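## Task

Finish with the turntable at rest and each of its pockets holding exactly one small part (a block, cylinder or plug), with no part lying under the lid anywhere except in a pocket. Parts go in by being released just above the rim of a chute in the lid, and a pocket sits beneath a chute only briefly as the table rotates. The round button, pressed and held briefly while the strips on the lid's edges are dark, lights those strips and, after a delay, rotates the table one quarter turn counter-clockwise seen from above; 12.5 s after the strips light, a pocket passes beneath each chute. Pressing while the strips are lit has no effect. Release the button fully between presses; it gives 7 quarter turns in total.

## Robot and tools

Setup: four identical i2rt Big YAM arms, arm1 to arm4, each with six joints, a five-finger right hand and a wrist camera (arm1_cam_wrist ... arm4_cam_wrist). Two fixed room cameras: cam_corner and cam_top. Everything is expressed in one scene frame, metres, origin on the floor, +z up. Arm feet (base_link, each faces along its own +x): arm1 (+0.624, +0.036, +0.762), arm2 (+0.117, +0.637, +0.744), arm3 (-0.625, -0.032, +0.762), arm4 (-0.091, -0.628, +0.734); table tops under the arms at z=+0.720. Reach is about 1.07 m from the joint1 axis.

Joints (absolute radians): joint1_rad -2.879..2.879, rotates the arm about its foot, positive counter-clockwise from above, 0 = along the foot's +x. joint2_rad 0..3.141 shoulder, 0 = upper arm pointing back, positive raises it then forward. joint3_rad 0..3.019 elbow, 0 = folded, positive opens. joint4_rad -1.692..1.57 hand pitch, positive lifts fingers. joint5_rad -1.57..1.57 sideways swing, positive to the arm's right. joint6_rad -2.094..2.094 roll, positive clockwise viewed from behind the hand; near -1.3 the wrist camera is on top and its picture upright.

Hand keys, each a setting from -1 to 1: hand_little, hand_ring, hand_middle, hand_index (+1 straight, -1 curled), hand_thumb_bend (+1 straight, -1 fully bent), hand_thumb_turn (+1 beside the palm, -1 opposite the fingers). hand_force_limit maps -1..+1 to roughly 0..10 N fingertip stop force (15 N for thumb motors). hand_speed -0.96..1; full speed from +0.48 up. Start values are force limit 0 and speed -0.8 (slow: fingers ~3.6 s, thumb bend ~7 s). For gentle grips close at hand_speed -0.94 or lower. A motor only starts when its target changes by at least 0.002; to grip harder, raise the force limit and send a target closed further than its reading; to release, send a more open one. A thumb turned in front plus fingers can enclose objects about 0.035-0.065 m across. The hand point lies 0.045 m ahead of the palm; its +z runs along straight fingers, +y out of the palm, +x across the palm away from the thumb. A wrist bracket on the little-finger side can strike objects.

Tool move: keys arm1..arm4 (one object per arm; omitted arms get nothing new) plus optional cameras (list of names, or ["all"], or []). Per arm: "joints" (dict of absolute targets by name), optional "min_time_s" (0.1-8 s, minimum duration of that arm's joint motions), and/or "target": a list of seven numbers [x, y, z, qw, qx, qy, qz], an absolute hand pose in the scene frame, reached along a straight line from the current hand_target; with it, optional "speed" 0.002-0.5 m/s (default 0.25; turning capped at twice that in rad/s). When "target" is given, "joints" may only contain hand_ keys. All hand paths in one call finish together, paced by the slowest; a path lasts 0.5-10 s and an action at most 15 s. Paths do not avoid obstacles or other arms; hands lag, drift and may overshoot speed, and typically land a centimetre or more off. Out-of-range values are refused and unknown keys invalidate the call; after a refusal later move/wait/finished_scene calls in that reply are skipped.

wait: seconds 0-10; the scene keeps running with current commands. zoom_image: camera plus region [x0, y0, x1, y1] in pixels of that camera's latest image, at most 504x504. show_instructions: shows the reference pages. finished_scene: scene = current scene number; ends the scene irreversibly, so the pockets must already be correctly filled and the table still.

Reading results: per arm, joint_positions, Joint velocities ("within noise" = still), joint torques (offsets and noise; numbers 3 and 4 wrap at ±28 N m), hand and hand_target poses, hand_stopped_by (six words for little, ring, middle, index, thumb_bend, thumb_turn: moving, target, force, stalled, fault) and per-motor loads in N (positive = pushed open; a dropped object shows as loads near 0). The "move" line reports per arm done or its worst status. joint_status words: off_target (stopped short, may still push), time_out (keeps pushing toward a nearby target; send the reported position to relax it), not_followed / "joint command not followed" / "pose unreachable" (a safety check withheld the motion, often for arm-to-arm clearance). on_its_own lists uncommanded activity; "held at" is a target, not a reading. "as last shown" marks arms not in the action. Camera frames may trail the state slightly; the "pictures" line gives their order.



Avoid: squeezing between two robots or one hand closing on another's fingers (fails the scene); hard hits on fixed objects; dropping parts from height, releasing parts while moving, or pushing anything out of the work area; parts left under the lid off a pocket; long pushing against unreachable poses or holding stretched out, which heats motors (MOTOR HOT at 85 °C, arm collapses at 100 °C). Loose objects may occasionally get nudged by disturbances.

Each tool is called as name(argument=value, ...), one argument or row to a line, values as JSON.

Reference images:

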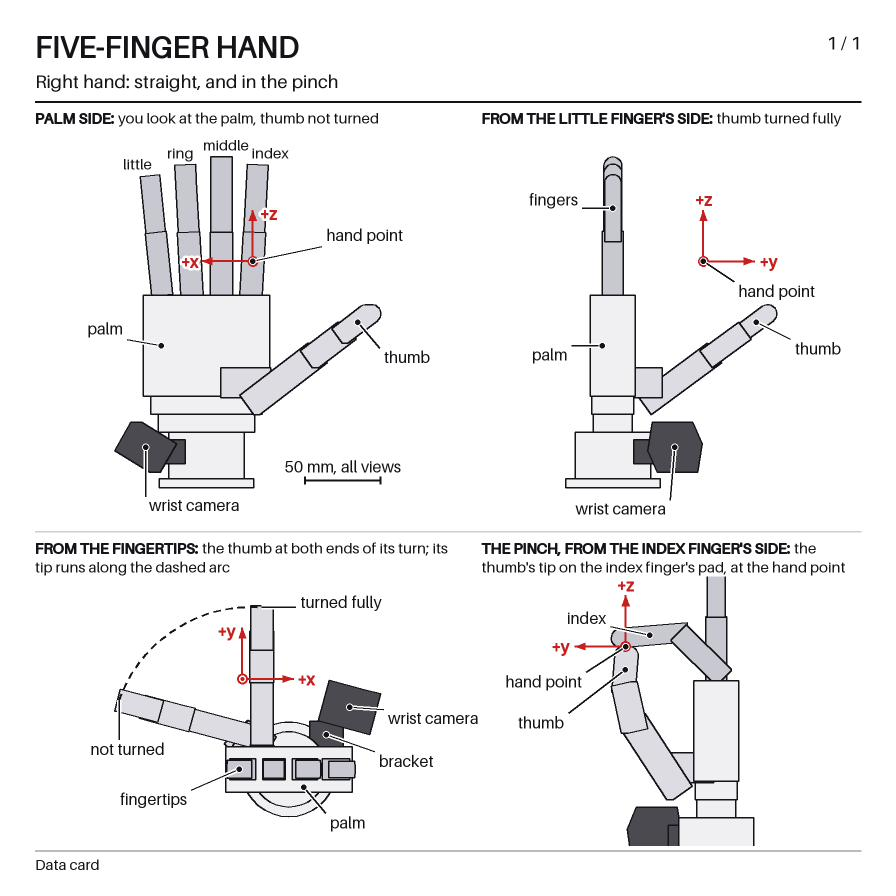

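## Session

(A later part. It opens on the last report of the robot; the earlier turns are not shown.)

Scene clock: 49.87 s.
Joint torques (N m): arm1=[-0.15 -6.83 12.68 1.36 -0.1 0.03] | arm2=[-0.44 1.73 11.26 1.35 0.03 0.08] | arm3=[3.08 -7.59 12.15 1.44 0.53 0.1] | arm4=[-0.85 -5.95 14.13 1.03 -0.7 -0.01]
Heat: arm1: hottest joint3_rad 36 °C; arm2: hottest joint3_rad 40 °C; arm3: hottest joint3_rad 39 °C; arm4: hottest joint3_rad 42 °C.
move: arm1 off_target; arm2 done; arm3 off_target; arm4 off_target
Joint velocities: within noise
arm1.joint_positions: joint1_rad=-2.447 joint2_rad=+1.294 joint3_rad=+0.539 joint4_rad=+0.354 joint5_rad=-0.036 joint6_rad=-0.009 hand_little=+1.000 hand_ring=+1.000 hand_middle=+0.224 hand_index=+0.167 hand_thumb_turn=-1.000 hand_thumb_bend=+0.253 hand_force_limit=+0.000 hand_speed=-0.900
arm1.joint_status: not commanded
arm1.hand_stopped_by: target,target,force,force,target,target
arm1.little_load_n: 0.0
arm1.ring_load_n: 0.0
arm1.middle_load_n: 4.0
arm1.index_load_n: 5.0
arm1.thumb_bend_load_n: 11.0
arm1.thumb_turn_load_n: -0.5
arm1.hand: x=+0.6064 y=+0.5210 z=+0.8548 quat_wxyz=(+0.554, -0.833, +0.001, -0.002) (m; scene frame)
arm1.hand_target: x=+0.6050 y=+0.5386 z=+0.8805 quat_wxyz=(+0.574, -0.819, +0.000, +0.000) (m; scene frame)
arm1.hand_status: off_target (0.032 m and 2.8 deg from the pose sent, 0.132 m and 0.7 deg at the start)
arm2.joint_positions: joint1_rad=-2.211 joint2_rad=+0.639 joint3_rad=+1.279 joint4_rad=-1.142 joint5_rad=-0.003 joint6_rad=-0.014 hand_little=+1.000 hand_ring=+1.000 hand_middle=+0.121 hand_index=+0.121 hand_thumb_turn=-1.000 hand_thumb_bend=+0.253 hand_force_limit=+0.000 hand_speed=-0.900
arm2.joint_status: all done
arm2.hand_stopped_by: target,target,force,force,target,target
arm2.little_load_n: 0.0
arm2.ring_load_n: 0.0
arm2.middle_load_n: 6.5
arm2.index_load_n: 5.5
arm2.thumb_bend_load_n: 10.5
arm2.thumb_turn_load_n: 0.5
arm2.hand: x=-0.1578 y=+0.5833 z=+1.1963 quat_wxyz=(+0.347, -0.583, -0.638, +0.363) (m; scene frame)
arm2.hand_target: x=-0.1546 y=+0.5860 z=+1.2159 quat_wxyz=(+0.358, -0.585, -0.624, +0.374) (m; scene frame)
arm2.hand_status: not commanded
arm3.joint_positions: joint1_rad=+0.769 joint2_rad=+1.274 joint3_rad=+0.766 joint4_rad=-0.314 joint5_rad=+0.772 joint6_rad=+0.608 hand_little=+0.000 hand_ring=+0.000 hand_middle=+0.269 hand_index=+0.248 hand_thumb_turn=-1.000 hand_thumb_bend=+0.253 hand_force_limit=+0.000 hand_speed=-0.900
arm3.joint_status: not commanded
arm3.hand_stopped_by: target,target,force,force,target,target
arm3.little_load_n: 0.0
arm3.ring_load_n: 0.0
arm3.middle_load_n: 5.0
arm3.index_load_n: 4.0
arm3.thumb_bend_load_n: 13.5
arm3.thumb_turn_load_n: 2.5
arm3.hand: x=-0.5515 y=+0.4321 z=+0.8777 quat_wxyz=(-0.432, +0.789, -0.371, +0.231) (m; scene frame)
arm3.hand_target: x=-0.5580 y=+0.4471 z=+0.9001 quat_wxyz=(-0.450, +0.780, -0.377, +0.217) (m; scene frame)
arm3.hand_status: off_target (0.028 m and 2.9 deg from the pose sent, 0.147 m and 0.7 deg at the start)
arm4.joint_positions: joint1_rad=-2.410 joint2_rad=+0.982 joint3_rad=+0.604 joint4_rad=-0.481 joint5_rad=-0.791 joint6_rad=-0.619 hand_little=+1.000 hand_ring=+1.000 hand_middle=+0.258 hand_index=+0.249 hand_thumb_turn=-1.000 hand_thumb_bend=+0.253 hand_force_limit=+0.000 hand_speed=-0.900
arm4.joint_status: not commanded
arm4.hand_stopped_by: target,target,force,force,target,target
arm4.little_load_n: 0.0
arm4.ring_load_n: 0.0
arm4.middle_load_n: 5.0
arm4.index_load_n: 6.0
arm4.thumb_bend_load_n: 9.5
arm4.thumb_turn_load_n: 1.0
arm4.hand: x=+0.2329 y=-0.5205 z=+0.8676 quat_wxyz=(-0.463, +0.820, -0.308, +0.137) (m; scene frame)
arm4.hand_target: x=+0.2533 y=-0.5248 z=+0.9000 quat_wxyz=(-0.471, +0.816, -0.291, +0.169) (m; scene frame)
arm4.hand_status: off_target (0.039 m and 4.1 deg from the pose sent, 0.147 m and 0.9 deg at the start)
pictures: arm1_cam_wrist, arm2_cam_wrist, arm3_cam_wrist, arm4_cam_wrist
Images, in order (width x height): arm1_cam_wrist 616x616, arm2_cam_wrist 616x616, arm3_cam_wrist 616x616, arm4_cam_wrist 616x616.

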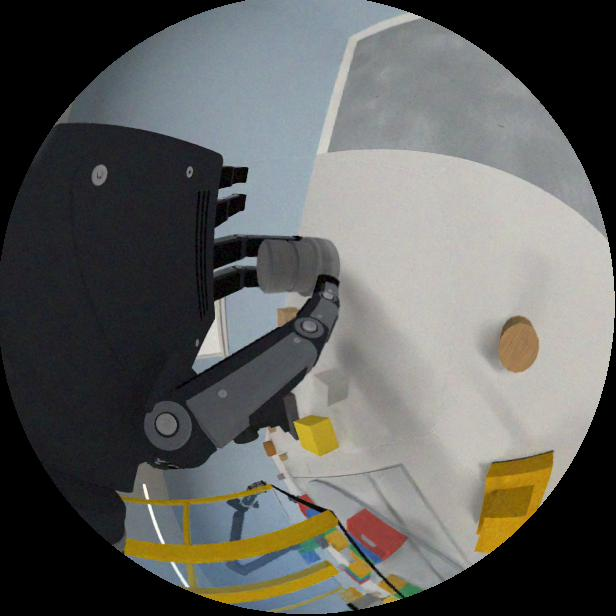

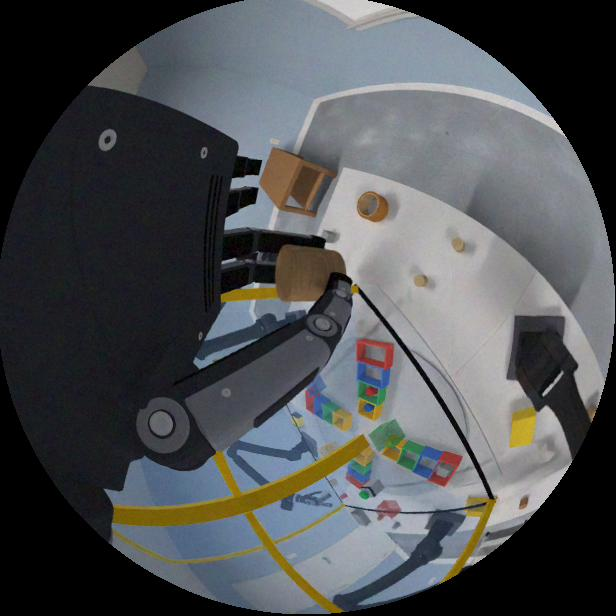

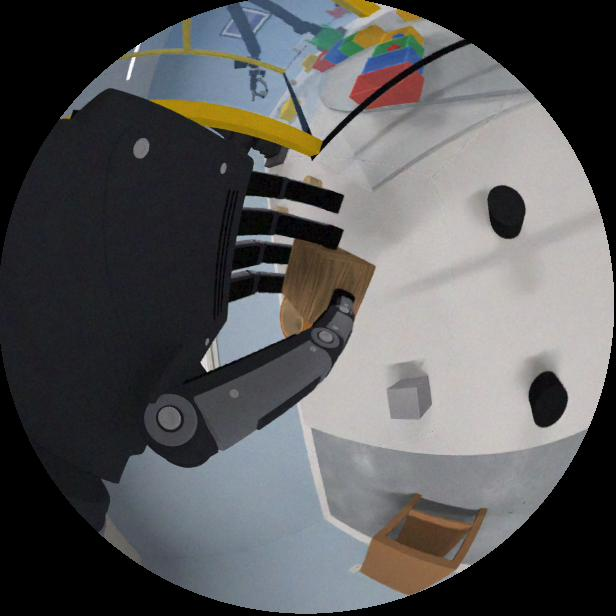

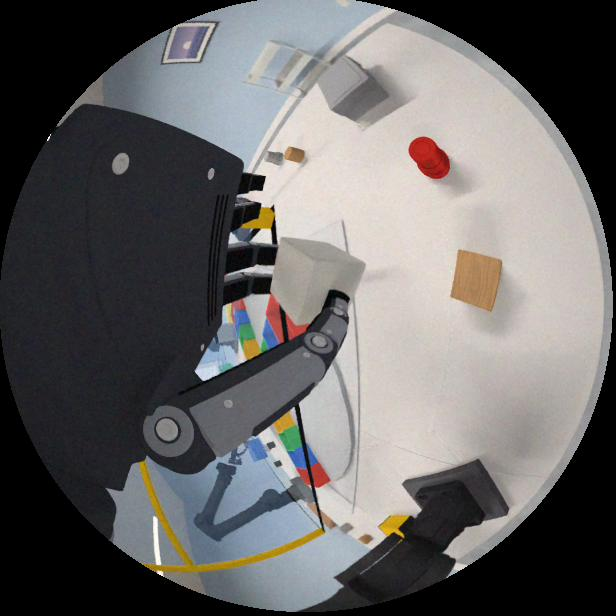

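move(
  arm1={"joints": {"joint2_rad": 0.617, "joint3_rad": 1.361, "joint4_rad": -1.15, "joint5_rad": 0, "joint6_rad": 0}, "min_time_s": 4},
  arm2={"joints": {"joint1_rad": -0.94}, "min_time_s": 3},
  arm3={"joints": {"joint2_rad": 0.628, "joint3_rad": 1.317, "joint4_rad": -1.25, "joint5_rad": 0, "joint6_rad": 0}, "min_time_s": 4},
  arm4={"joints": {"joint2_rad": 0.62, "joint3_rad": 1.3, "joint4_rad": -1.23, "joint5_rad": 0, "joint6_rad": 0}, "min_time_s": 4},
)

move(
  arm1={"joints": {"joint1_rad": -0.70}, "min_time_s": 4},
  arm2={"target": [0.02, 0.25, 1.08, 0.1045, -0.1493, -0.8055, 0.5640], "speed": 0.15},
  arm3={"joints": {"joint1_rad": -0.768}, "min_time_s": 4},
  arm4={"joints": {"joint1_rad": -0.94}, "min_time_s": 4},
  cameras=["all"],
)

Scene clock: 57.17 s.
Joint torques (N m): arm1=[-0.09 1.2 13.04 1.4 0.07 0.06] | arm2=[1.08 1.85 11.18 1.33 -0.07 0.08] | arm3=[3.43 1.44 11.86 1.92 -0.05 -0.16] | arm4=[-0.79 -1.26 13.27 1.43 0.02 0.18]
Heat: arm1: hottest joint3_rad 39 °C; arm2: hottest joint3_rad 42 °C; arm3: hottest joint3_rad 41 °C; arm4: hottest joint3_rad 45 °C.
move: arm1 done; arm2 done; arm3 done; arm4 done
Joint velocities: within noise
arm1.joint_positions: joint1_rad=-2.447 joint2_rad=+0.618 joint3_rad=+1.318 joint4_rad=-1.146 joint5_rad=-0.002 joint6_rad=-0.007 hand_little=+1.000 hand_ring=+1.000 hand_middle=+0.224 hand_index=+0.167 hand_thumb_turn=-1.000 hand_thumb_bend=+0.253 hand_force_limit=+0.000 hand_speed=-0.900
arm1.joint_status: all done
arm1.hand_stopped_by: target,target,force,force,target,target
arm1.little_load_n: -0.5
arm1.ring_load_n: 0.0
arm1.middle_load_n: 4.0
arm1.index_load_n: 5.0
arm1.thumb_bend_load_n: 11.5
arm1.thumb_turn_load_n: 0.0
arm1.hand: x=+0.6009 y=+0.2961 z=+1.2438 quat_wxyz=(+0.535, -0.845, +0.012, -0.015) (m; scene frame)
arm1.hand_target: x=+0.5999 y=+0.2916 z=+1.2650 quat_wxyz=(+0.551, -0.834, +0.014, -0.013) (m; scene frame)
arm1.hand_status: not commanded
arm2.joint_positions: joint1_rad=-0.949 joint2_rad=+0.639 joint3_rad=+1.279 joint4_rad=-1.142 joint5_rad=-0.001 joint6_rad=-0.014 hand_little=+1.000 hand_ring=+1.000 hand_middle=+0.121 hand_index=+0.121 hand_thumb_turn=-1.000 hand_thumb_bend=+0.253 hand_force_limit=+0.000 hand_speed=-0.900
arm2.joint_status: all done
arm2.hand_stopped_by: target,target,force,force,target,target
arm2.little_load_n: 0.0
arm2.ring_load_n: 0.0
arm2.middle_load_n: 6.0
arm2.index_load_n: 5.5
arm2.thumb_bend_load_n: 10.5
arm2.thumb_turn_load_n: 0.5
arm2.hand: x=+0.0747 y=+0.3621 z=+1.1973 quat_wxyz=(+0.058, -0.100, -0.858, +0.500) (m; scene frame)
arm2.hand_target: x=+0.0784 y=+0.3653 z=+1.2170 quat_wxyz=(+0.055, -0.101, -0.849, +0.515) (m; scene frame)
arm2.hand_status: not commanded
arm3.joint_positions: joint1_rad=+0.769 joint2_rad=+0.634 joint3_rad=+1.281 joint4_rad=-1.241 joint5_rad=+0.002 joint6_rad=+0.014 hand_little=+0.000 hand_ring=+0.000 hand_middle=+0.269 hand_index=+0.248 hand_thumb_turn=-1.000 hand_thumb_bend=+0.253 hand_force_limit=+0.000 hand_speed=-0.900
arm3.joint_status: all done
arm3.hand_stopped_by: target,target,force,force,target,target
arm3.little_load_n: 0.0
arm3.ring_load_n: 0.0
arm3.middle_load_n: 5.0
arm3.index_load_n: 4.0
arm3.thumb_bend_load_n: 14.0
arm3.thumb_turn_load_n: 2.5
arm3.hand: x=-0.6712 y=+0.2203 z=+1.1998 quat_wxyz=(-0.466, +0.885, +0.013, -0.006) (m; scene frame)
arm3.hand_target: x=-0.6736 y=+0.2148 z=+1.2169 quat_wxyz=(-0.481, +0.877, +0.025, -0.007) (m; scene frame)
arm3.hand_status: not commanded
arm4.joint_positions: joint1_rad=-2.411 joint2_rad=+0.623 joint3_rad=+1.240 joint4_rad=-1.220 joint5_rad=-0.002 joint6_rad=-0.014 hand_little=+1.000 hand_ring=+1.000 hand_middle=+0.258 hand_index=+0.249 hand_thumb_turn=-1.000 hand_thumb_bend=+0.253 hand_force_limit=+0.000 hand_speed=-0.900
arm4.joint_status: all done
arm4.hand_stopped_by: target,target,force,force,target,target
arm4.little_load_n: 0.0
arm4.ring_load_n: 0.0
arm4.middle_load_n: 5.0
arm4.index_load_n: 6.0
arm4.thumb_bend_load_n: 10.0
arm4.thumb_turn_load_n: 1.0
arm4.hand: x=+0.1630 y=-0.6165 z=+1.1596 quat_wxyz=(-0.315, +0.607, -0.644, +0.343) (m; scene frame)
arm4.hand_target: x=+0.1586 y=-0.6177 z=+1.1885 quat_wxyz=(-0.331, +0.591, -0.642, +0.359) (m; scene frame)
arm4.hand_status: not commanded
pictures: none

Scene clock: 61.63 s.
Joint torques (N m): arm1=[0.26 1.08 13.07 1.37 0.03 0.07] | arm2=[-0.62 -0.38 8.9 2.28 0.04 0.07] | arm3=[1.73 1.61 11.67 1.88 0.02 -0.15] | arm4=[0.44 -1.26 13.27 1.43 -0.03 0.19]
Heat: arm1: hottest joint3_rad 40 °C; arm2: hottest joint3_rad 42 °C; arm3: hottest joint3_rad 41 °C; arm4: hottest joint3_rad 45 °C.
move: arm1 done; arm2 done; arm3 done; arm4 done
Joint velocities: within noise
arm1.joint_positions: joint1_rad=-0.710 joint2_rad=+0.618 joint3_rad=+1.318 joint4_rad=-1.146 joint5_rad=-0.001 joint6_rad=-0.007 hand_little=+1.000 hand_ring=+1.000 hand_middle=+0.224 hand_index=+0.167 hand_thumb_turn=-1.000 hand_thumb_bend=+0.253 hand_force_limit=+0.000 hand_speed=-0.900
arm1.joint_status: all done
arm1.hand_stopped_by: target,target,force,force,target,target
arm1.little_load_n: 0.0
arm1.ring_load_n: 0.0
arm1.middle_load_n: 4.0
arm1.index_load_n: 5.0
arm1.thumb_bend_load_n: 11.5
arm1.thumb_turn_load_n: 0.0
arm1.hand: x=+0.3662 y=-0.0279 z=+1.2411 quat_wxyz=(+0.352, -0.558, -0.638, +0.396) (m; scene frame)
arm1.hand_target: x=+0.3711 y=-0.0302 z=+1.2624 quat_wxyz=(+0.360, -0.550, -0.631, +0.412) (m; scene frame)
arm1.hand_status: not commanded
arm2.joint_positions: joint1_rad=-0.967 joint2_rad=+0.707 joint3_rad=+0.871 joint4_rad=-0.500 joint5_rad=+0.093 joint6_rad=+0.009 hand_little=+1.000 hand_ring=+1.000 hand_middle=+0.121 hand_index=+0.121 hand_thumb_turn=-1.000 hand_thumb_bend=+0.253 hand_force_limit=+0.000 hand_speed=-0.900
arm2.joint_status: not commanded
arm2.hand_stopped_by: target,target,force,force,target,target
arm2.little_load_n: 0.0
arm2.ring_load_n: 0.0
arm2.middle_load_n: 6.5
arm2.index_load_n: 5.5
arm2.thumb_bend_load_n: 10.5
arm2.thumb_turn_load_n: 0.5
arm2.hand: x=+0.0245 y=+0.2524 z=+1.0834 quat_wxyz=(+0.105, -0.138, -0.807, +0.564) (m; scene frame)
arm2.hand_target: x=+0.0200 y=+0.2502 z=+1.0800 quat_wxyz=(+0.105, -0.149, -0.805, +0.564) (m; scene frame)
arm2.hand_status: done (0.006 m and 1.3 deg from the pose sent, 0.171 m and 12.2 deg at the start)
arm3.joint_positions: joint1_rad=-0.756 joint2_rad=+0.634 joint3_rad=+1.281 joint4_rad=-1.241 joint5_rad=+0.001 joint6_rad=+0.013 hand_little=+0.000 hand_ring=+0.000 hand_middle=+0.269 hand_index=+0.248 hand_thumb_turn=-1.000 hand_thumb_bend=+0.253 hand_force_limit=+0.000 hand_speed=-0.900
arm3.joint_status: all done
arm3.hand_stopped_by: target,target,force,force,target,target
arm3.little_load_n: 0.0
arm3.ring_load_n: 0.0
arm3.middle_load_n: 5.0
arm3.index_load_n: 4.0
arm3.thumb_bend_load_n: 14.0
arm3.thumb_turn_load_n: 2.5
arm3.hand: x=-0.3838 y=+0.0233 z=+1.2045 quat_wxyz=(-0.349, +0.646, -0.599, +0.321) (m; scene frame)
arm3.hand_target: x=-0.3885 y=+0.0195 z=+1.2216 quat_wxyz=(-0.356, +0.640, -0.593, +0.335) (m; scene frame)
arm3.hand_status: not commanded
arm4.joint_positions: joint1_rad=-0.948 joint2_rad=+0.623 joint3_rad=+1.240 joint4_rad=-1.220 joint5_rad=-0.001 joint6_rad=-0.014 hand_little=+1.000 hand_ring=+1.000 hand_middle=+0.258 hand_index=+0.249 hand_thumb_turn=-1.000 hand_thumb_bend=+0.253 hand_force_limit=+0.000 hand_speed=-0.900
arm4.joint_status: all done
arm4.hand_stopped_by: target,target,force,force,target,target
arm4.little_load_n: 0.0
arm4.ring_load_n: 0.0
arm4.middle_load_n: 5.0
arm4.index_load_n: 6.0
arm4.thumb_bend_load_n: 10.0
arm4.thumb_turn_load_n: 1.0
arm4.hand: x=-0.0739 y=-0.3745 z=+1.1596 quat_wxyz=(-0.463, +0.882, -0.074, +0.045) (m; scene frame)
arm4.hand_target: x=-0.0774 y=-0.3787 z=+1.1885 quat_wxyz=(-0.487, +0.869, -0.076, +0.042) (m; scene frame)
arm4.hand_status: not commanded
pictures: arm1_cam_wrist, arm2_cam_wrist, arm3_cam_wrist, arm4_cam_wrist, cam_corner, cam_top
Images, in order (width x height): arm1_cam_wrist 616x616, arm2_cam_wrist 616x616, arm3_cam_wrist 616x616, arm4_cam_wrist 616x616, cam_corner 896x504, cam_top 896x504.

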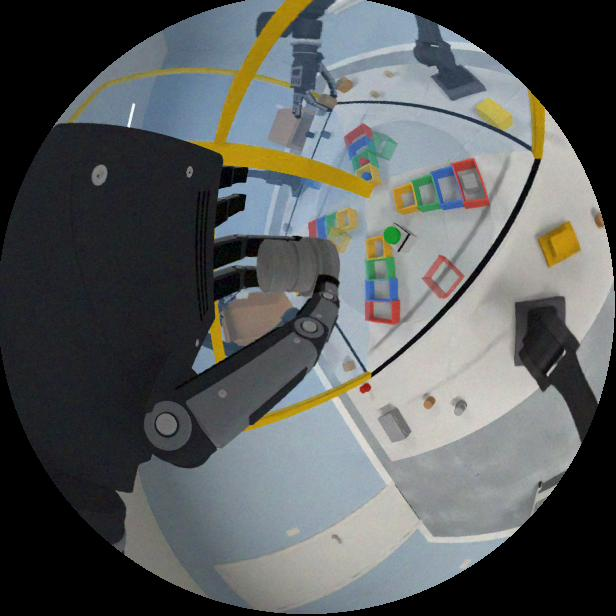

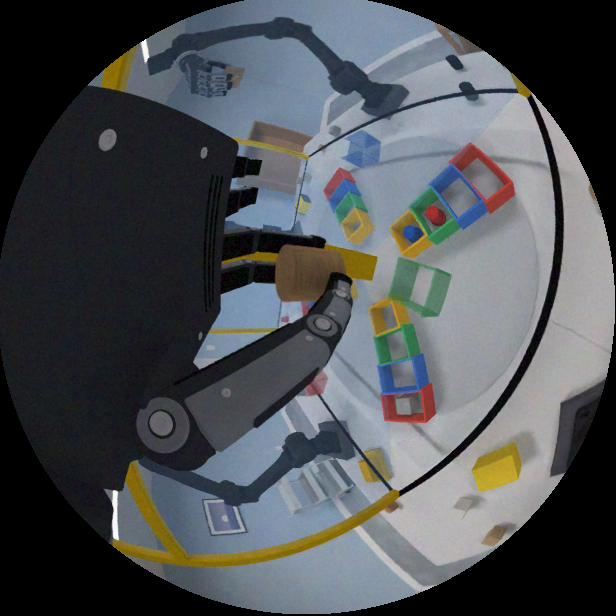

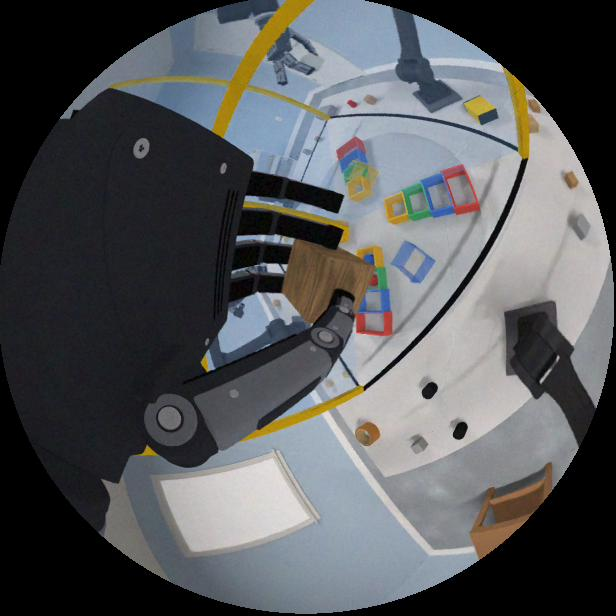

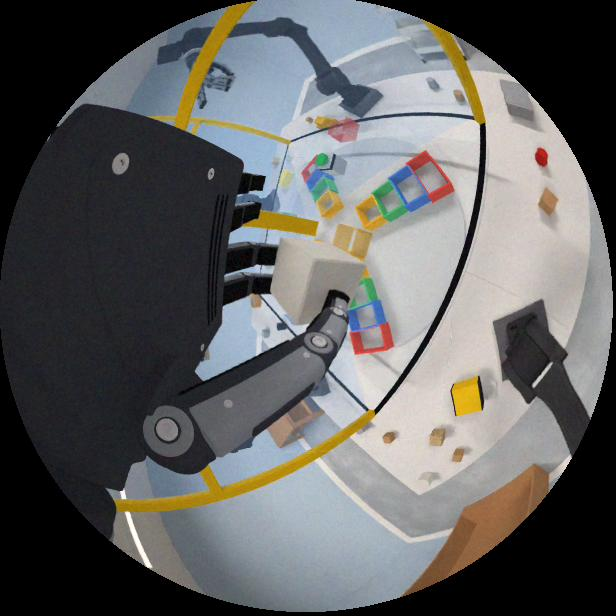

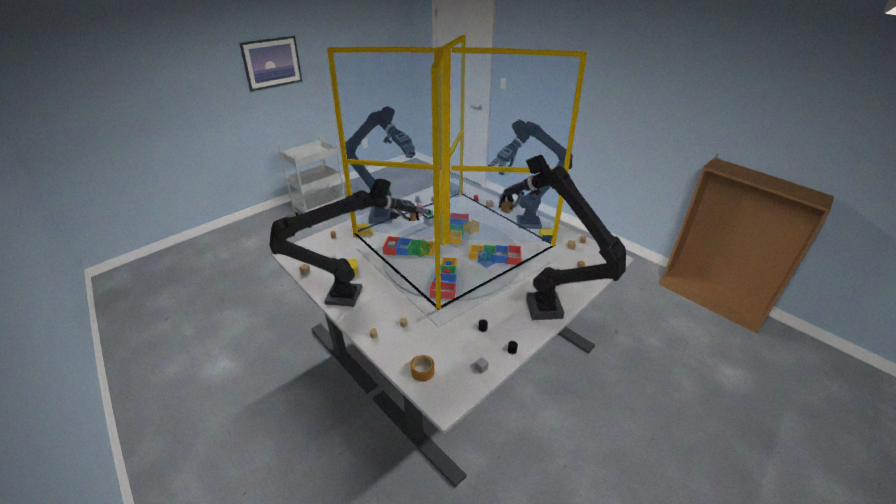

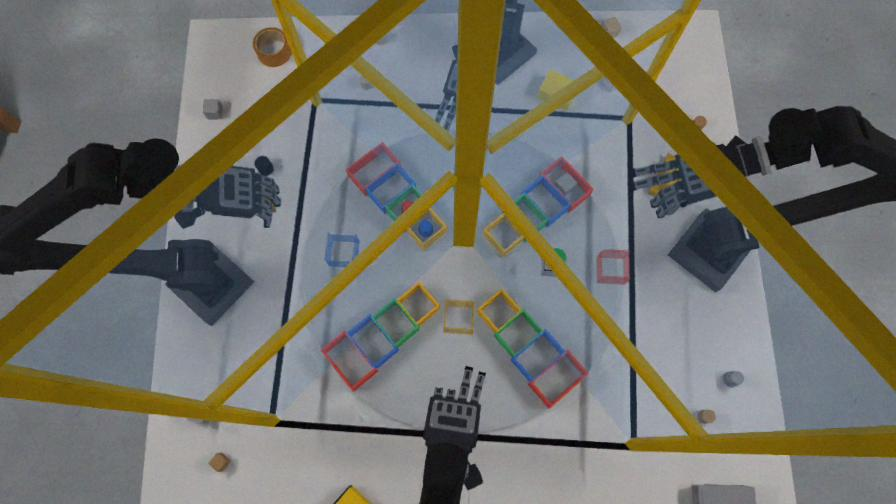

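move(
  arm1={"target": [0.262, -0.113, 1.06, 0.0862, -0.7019, -0.7019, 0.0862], "speed": 0.15},
  arm2={"target": [0.028, 0.234, 1.0, 0.0649, -0.0927, -0.8140, 0.5700], "speed": 0.1},
  arm3={"target": [-0.279, 0.017, 1.0, 0.3442, -0.5961, 0.6282, -0.3627], "speed": 0.12},
  arm4={"target": [-0.043, -0.175, 1.0, 0.4998, -0.8657, 0.0227, -0.0131], "speed": 0.12, "joints": {"hand_ring": 0.35, "hand_little": 0.2}},
  cameras=["all"],
)

zoom_image(
  camera="cam_top",
  region=[310, 220, 380, 290],
)

zoom_image(
  camera="cam_top",
  region=[425, 285, 495, 355],
)

zoom_image(
  camera="cam_corner",
  region=[360, 160, 520, 280],
)

zoom_image(
  camera="arm1_cam_wrist",
  region=[180, 150, 480, 450],
)

zoom_image(
  camera="arm2_cam_wrist",
  region=[260, 160, 500, 400],
)

Scene clock: 67.93 s.
Joint torques (N m): arm1=[0.56 -7.82 14.46 0.16 -0.03 0.07] | arm2=[-0.44 -0.15 8.84 2.36 -0.27 -0.22] | arm3=[3.14 0.44 10.41 3.06 0.14 0.12] | arm4=[-0.85 -6.12 9.69 2.73 -0.24 -0.06]
Heat: arm1: hottest joint3_rad 41 °C; arm2: hottest joint3_rad 42 °C; arm3: hottest joint3_rad 42 °C; arm4: hottest joint3_rad 46 °C.
move: arm1 off_target; arm2 done; arm3 done; arm4 done
Joint velocities: within noise
arm1.joint_positions: joint1_rad=-0.541 joint2_rad=+1.313 joint3_rad=+1.429 joint4_rad=-1.483 joint5_rad=+0.075 joint6_rad=+0.291 hand_little=+1.000 hand_ring=+1.000 hand_middle=+0.224 hand_index=+0.167 hand_thumb_turn=-1.000 hand_thumb_bend=+0.253 hand_force_limit=+0.000 hand_speed=-0.900
arm1.joint_status: not commanded
arm1.hand_stopped_by: target,target,force,force,target,target
arm1.little_load_n: 0.0
arm1.ring_load_n: 0.0
arm1.middle_load_n: 4.5
arm1.index_load_n: 5.5
arm1.thumb_bend_load_n: 11.0
arm1.thumb_turn_load_n: 0.0
arm1.hand: x=+0.2705 y=-0.1047 z=+1.0415 quat_wxyz=(+0.079, -0.704, -0.702, +0.068) (m; scene frame)
arm1.hand_target: x=+0.2628 y=-0.1127 z=+1.0597 quat_wxyz=(+0.086, -0.702, -0.702, +0.086) (m; scene frame)
arm1.hand_status: off_target (0.022 m and 2.2 deg from the pose sent, 0.225 m and 50.6 deg at the start)
arm2.joint_positions: joint1_rad=-1.013 joint2_rad=+0.754 joint3_rad=+0.684 joint4_rad=-0.261 joint5_rad=-0.076 joint6_rad=-0.026 hand_little=+1.000 hand_ring=+1.000 hand_middle=+0.121 hand_index=+0.121 hand_thumb_turn=-1.000 hand_thumb_bend=+0.253 hand_force_limit=+0.000 hand_speed=-0.900
arm2.joint_status: not commanded
arm2.hand_stopped_by: target,target,force,force,target,target
arm2.little_load_n: 0.0
arm2.ring_load_n: 0.0
arm2.middle_load_n: 6.5
arm2.index_load_n: 5.5
arm2.thumb_bend_load_n: 10.5
arm2.thumb_turn_load_n: 0.0
arm2.hand: x=+0.0331 y=+0.2348 z=+1.0072 quat_wxyz=(+0.060, -0.094, -0.812, +0.573) (m; scene frame)
arm2.hand_target: x=+0.0280 y=+0.2342 z=+1.0002 quat_wxyz=(+0.065, -0.093, -0.814, +0.570) (m; scene frame)
arm2.hand_status: done (0.009 m and 0.8 deg from the pose sent, 0.085 m and 7.0 deg at the start)
arm3.joint_positions: joint1_rad=-0.745 joint2_rad=+0.661 joint3_rad=+0.680 joint4_rad=-0.572 joint5_rad=+0.133 joint6_rad=+0.073 hand_little=+0.000 hand_ring=+0.000 hand_middle=+0.269 hand_index=+0.248 hand_thumb_turn=-1.000 hand_thumb_bend=+0.253 hand_force_limit=+0.000 hand_speed=-0.900
arm3.joint_status: not commanded
arm3.hand_stopped_by: target,target,force,force,target,target
arm3.little_load_n: 0.0
arm3.ring_load_n: 0.0
arm3.middle_load_n: 5.5
arm3.index_load_n: 4.5
arm3.thumb_bend_load_n: 14.0
arm3.thumb_turn_load_n: 2.5
arm3.hand: x=-0.2837 y=+0.0118 z=+0.9977 quat_wxyz=(-0.336, +0.600, -0.629, +0.363) (m; scene frame)
arm3.hand_target: x=-0.2792 y=+0.0169 z=+1.0001 quat_wxyz=(-0.344, +0.596, -0.628, +0.363) (m; scene frame)
arm3.hand_status: done (0.007 m and 1.1 deg from the pose sent, 0.230 m and 8.2 deg at the start)
arm4.joint_positions: joint1_rad=-0.979 joint2_rad=+1.003 joint3_rad=+0.918 joint4_rad=-0.467 joint5_rad=-0.143 joint6_rad=-0.072 hand_little=+0.200 hand_ring=+0.350 hand_middle=+0.258 hand_index=+0.249 hand_thumb_turn=-1.000 hand_thumb_bend=+0.253 hand_force_limit=+0.000 hand_speed=-0.900
arm4.joint_status: all done
arm4.hand_stopped_by: target,target,force,force,target,target
arm4.little_load_n: 0.0
arm4.ring_load_n: 0.0
arm4.middle_load_n: 5.0
arm4.index_load_n: 6.5
arm4.thumb_bend_load_n: 10.0
arm4.thumb_turn_load_n: 1.5
arm4.hand: x=-0.0482 y=-0.1794 z=+0.9974 quat_wxyz=(-0.490, +0.871, -0.026, +0.007) (m; scene frame)
arm4.hand_target: x=-0.0431 y=-0.1752 z=+1.0000 quat_wxyz=(-0.500, +0.866, -0.023, +0.013) (m; scene frame)
arm4.hand_status: done (0.007 m and 1.5 deg from the pose sent, 0.257 m and 8.4 deg at the start)
pictures: arm1_cam_wrist, arm2_cam_wrist, arm3_cam_wrist, arm4_cam_wrist, cam_corner, cam_top
Images, in order (width x height): arm1_cam_wrist 616x616, arm2_cam_wrist 616x616, arm3_cam_wrist 616x616, arm4_cam_wrist 616x616, cam_corner 896x504, cam_top 896x504.

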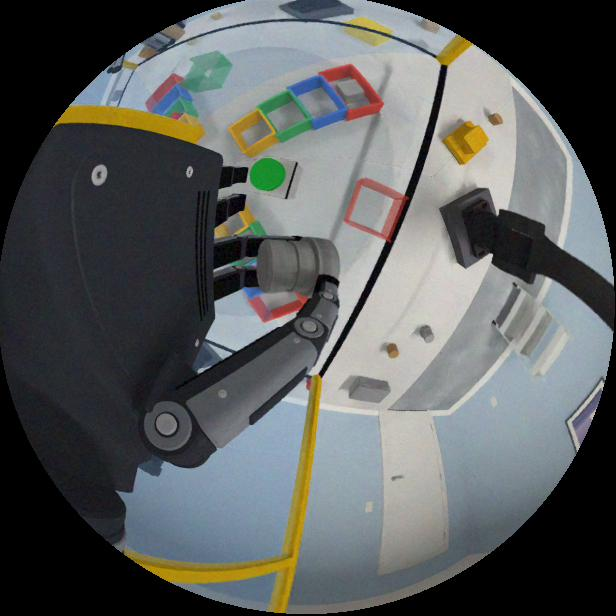

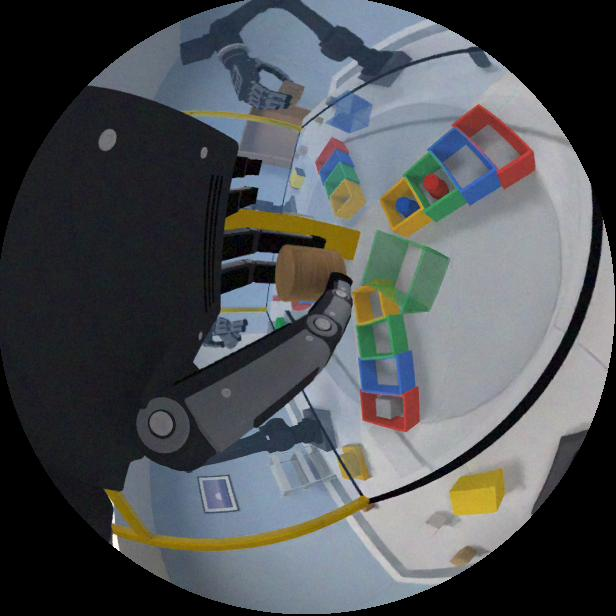

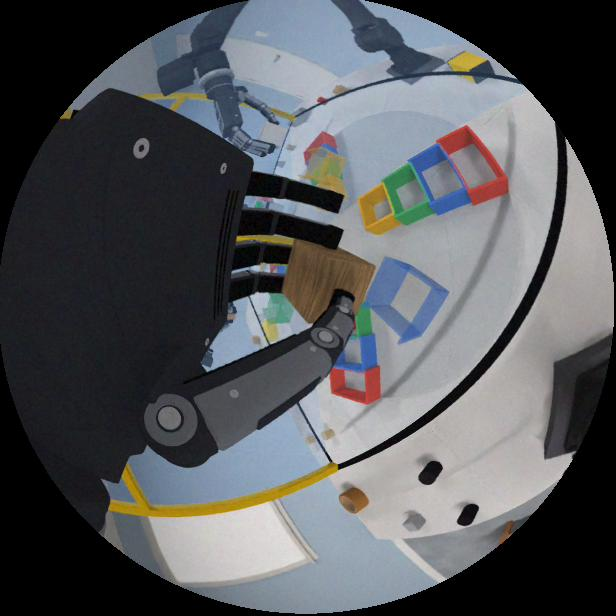

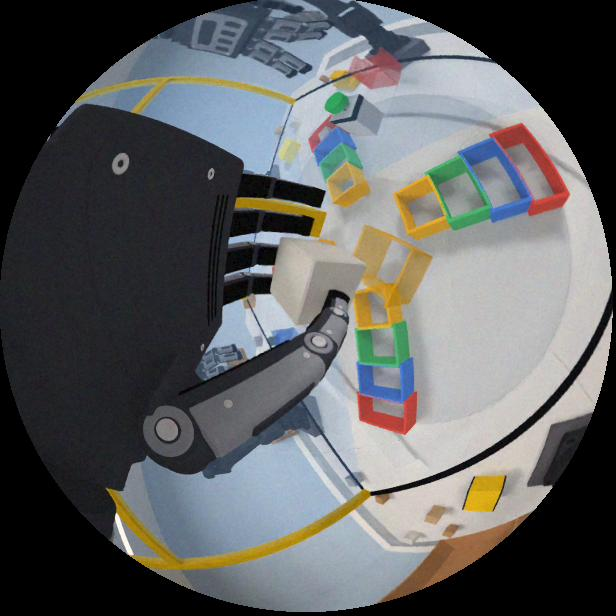

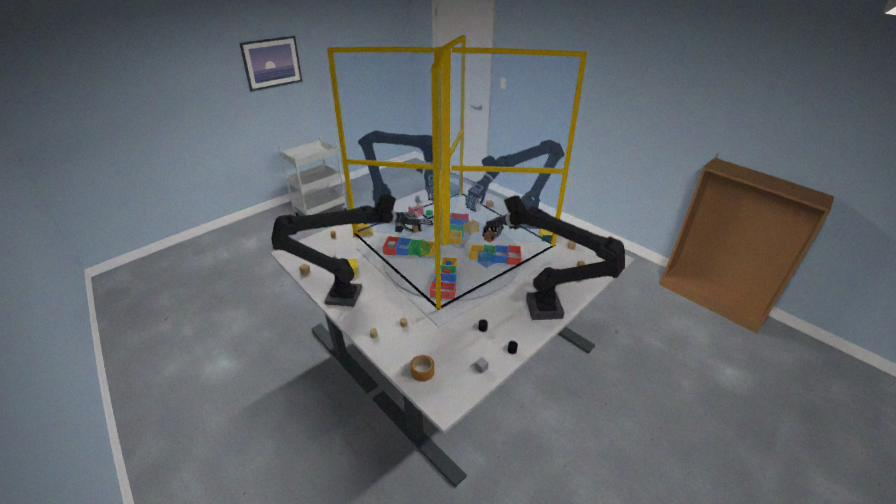

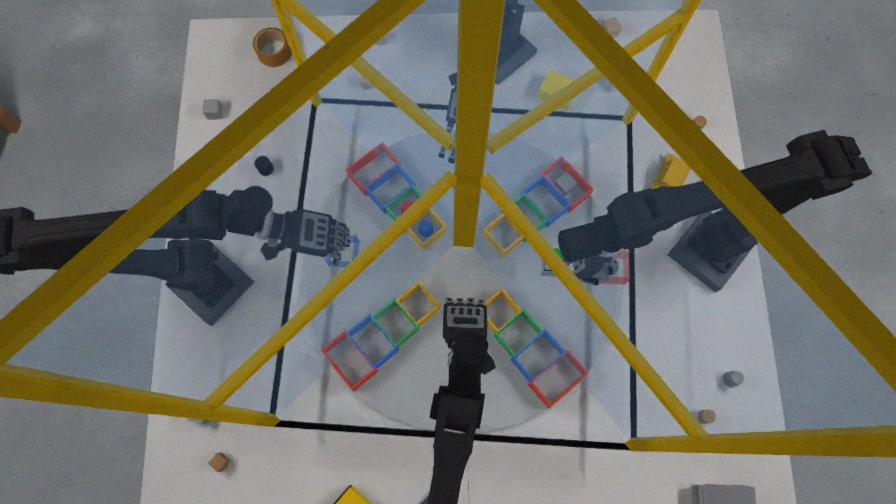

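Scaled by 7.200 from the camera's 896x504 image, which has a finer 1280x720 frame.

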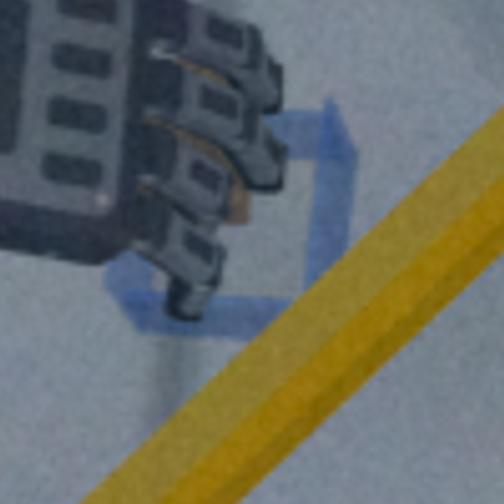

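Scaled by 7.200 from the camera's 896x504 image, which has a finer 1280x720 frame.

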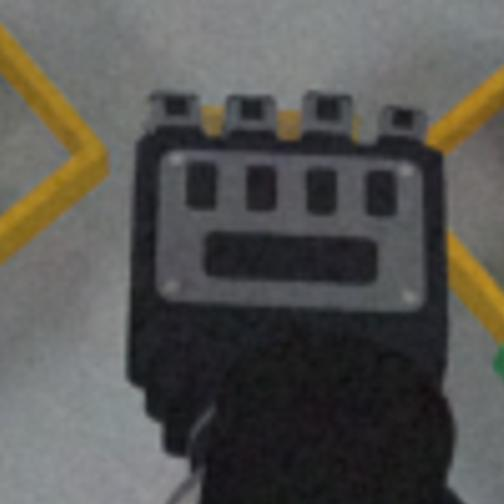

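Scaled by 3.150 from the camera's 896x504 image, which has a finer 1280x720 frame.

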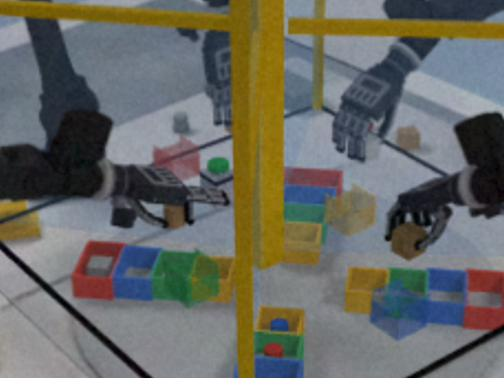

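Scaled by 1.680 from the camera's 616x616 image, which has a finer 880x880 frame.

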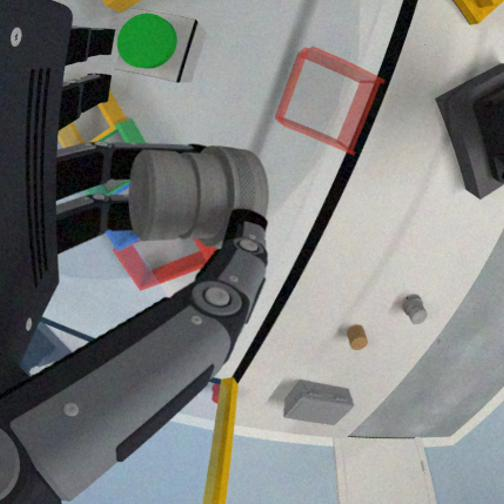

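Scaled by 2.100 from the camera's 616x616 image, which has a finer 880x880 frame.

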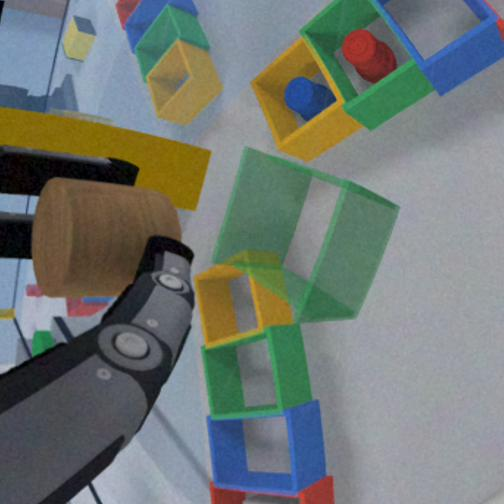

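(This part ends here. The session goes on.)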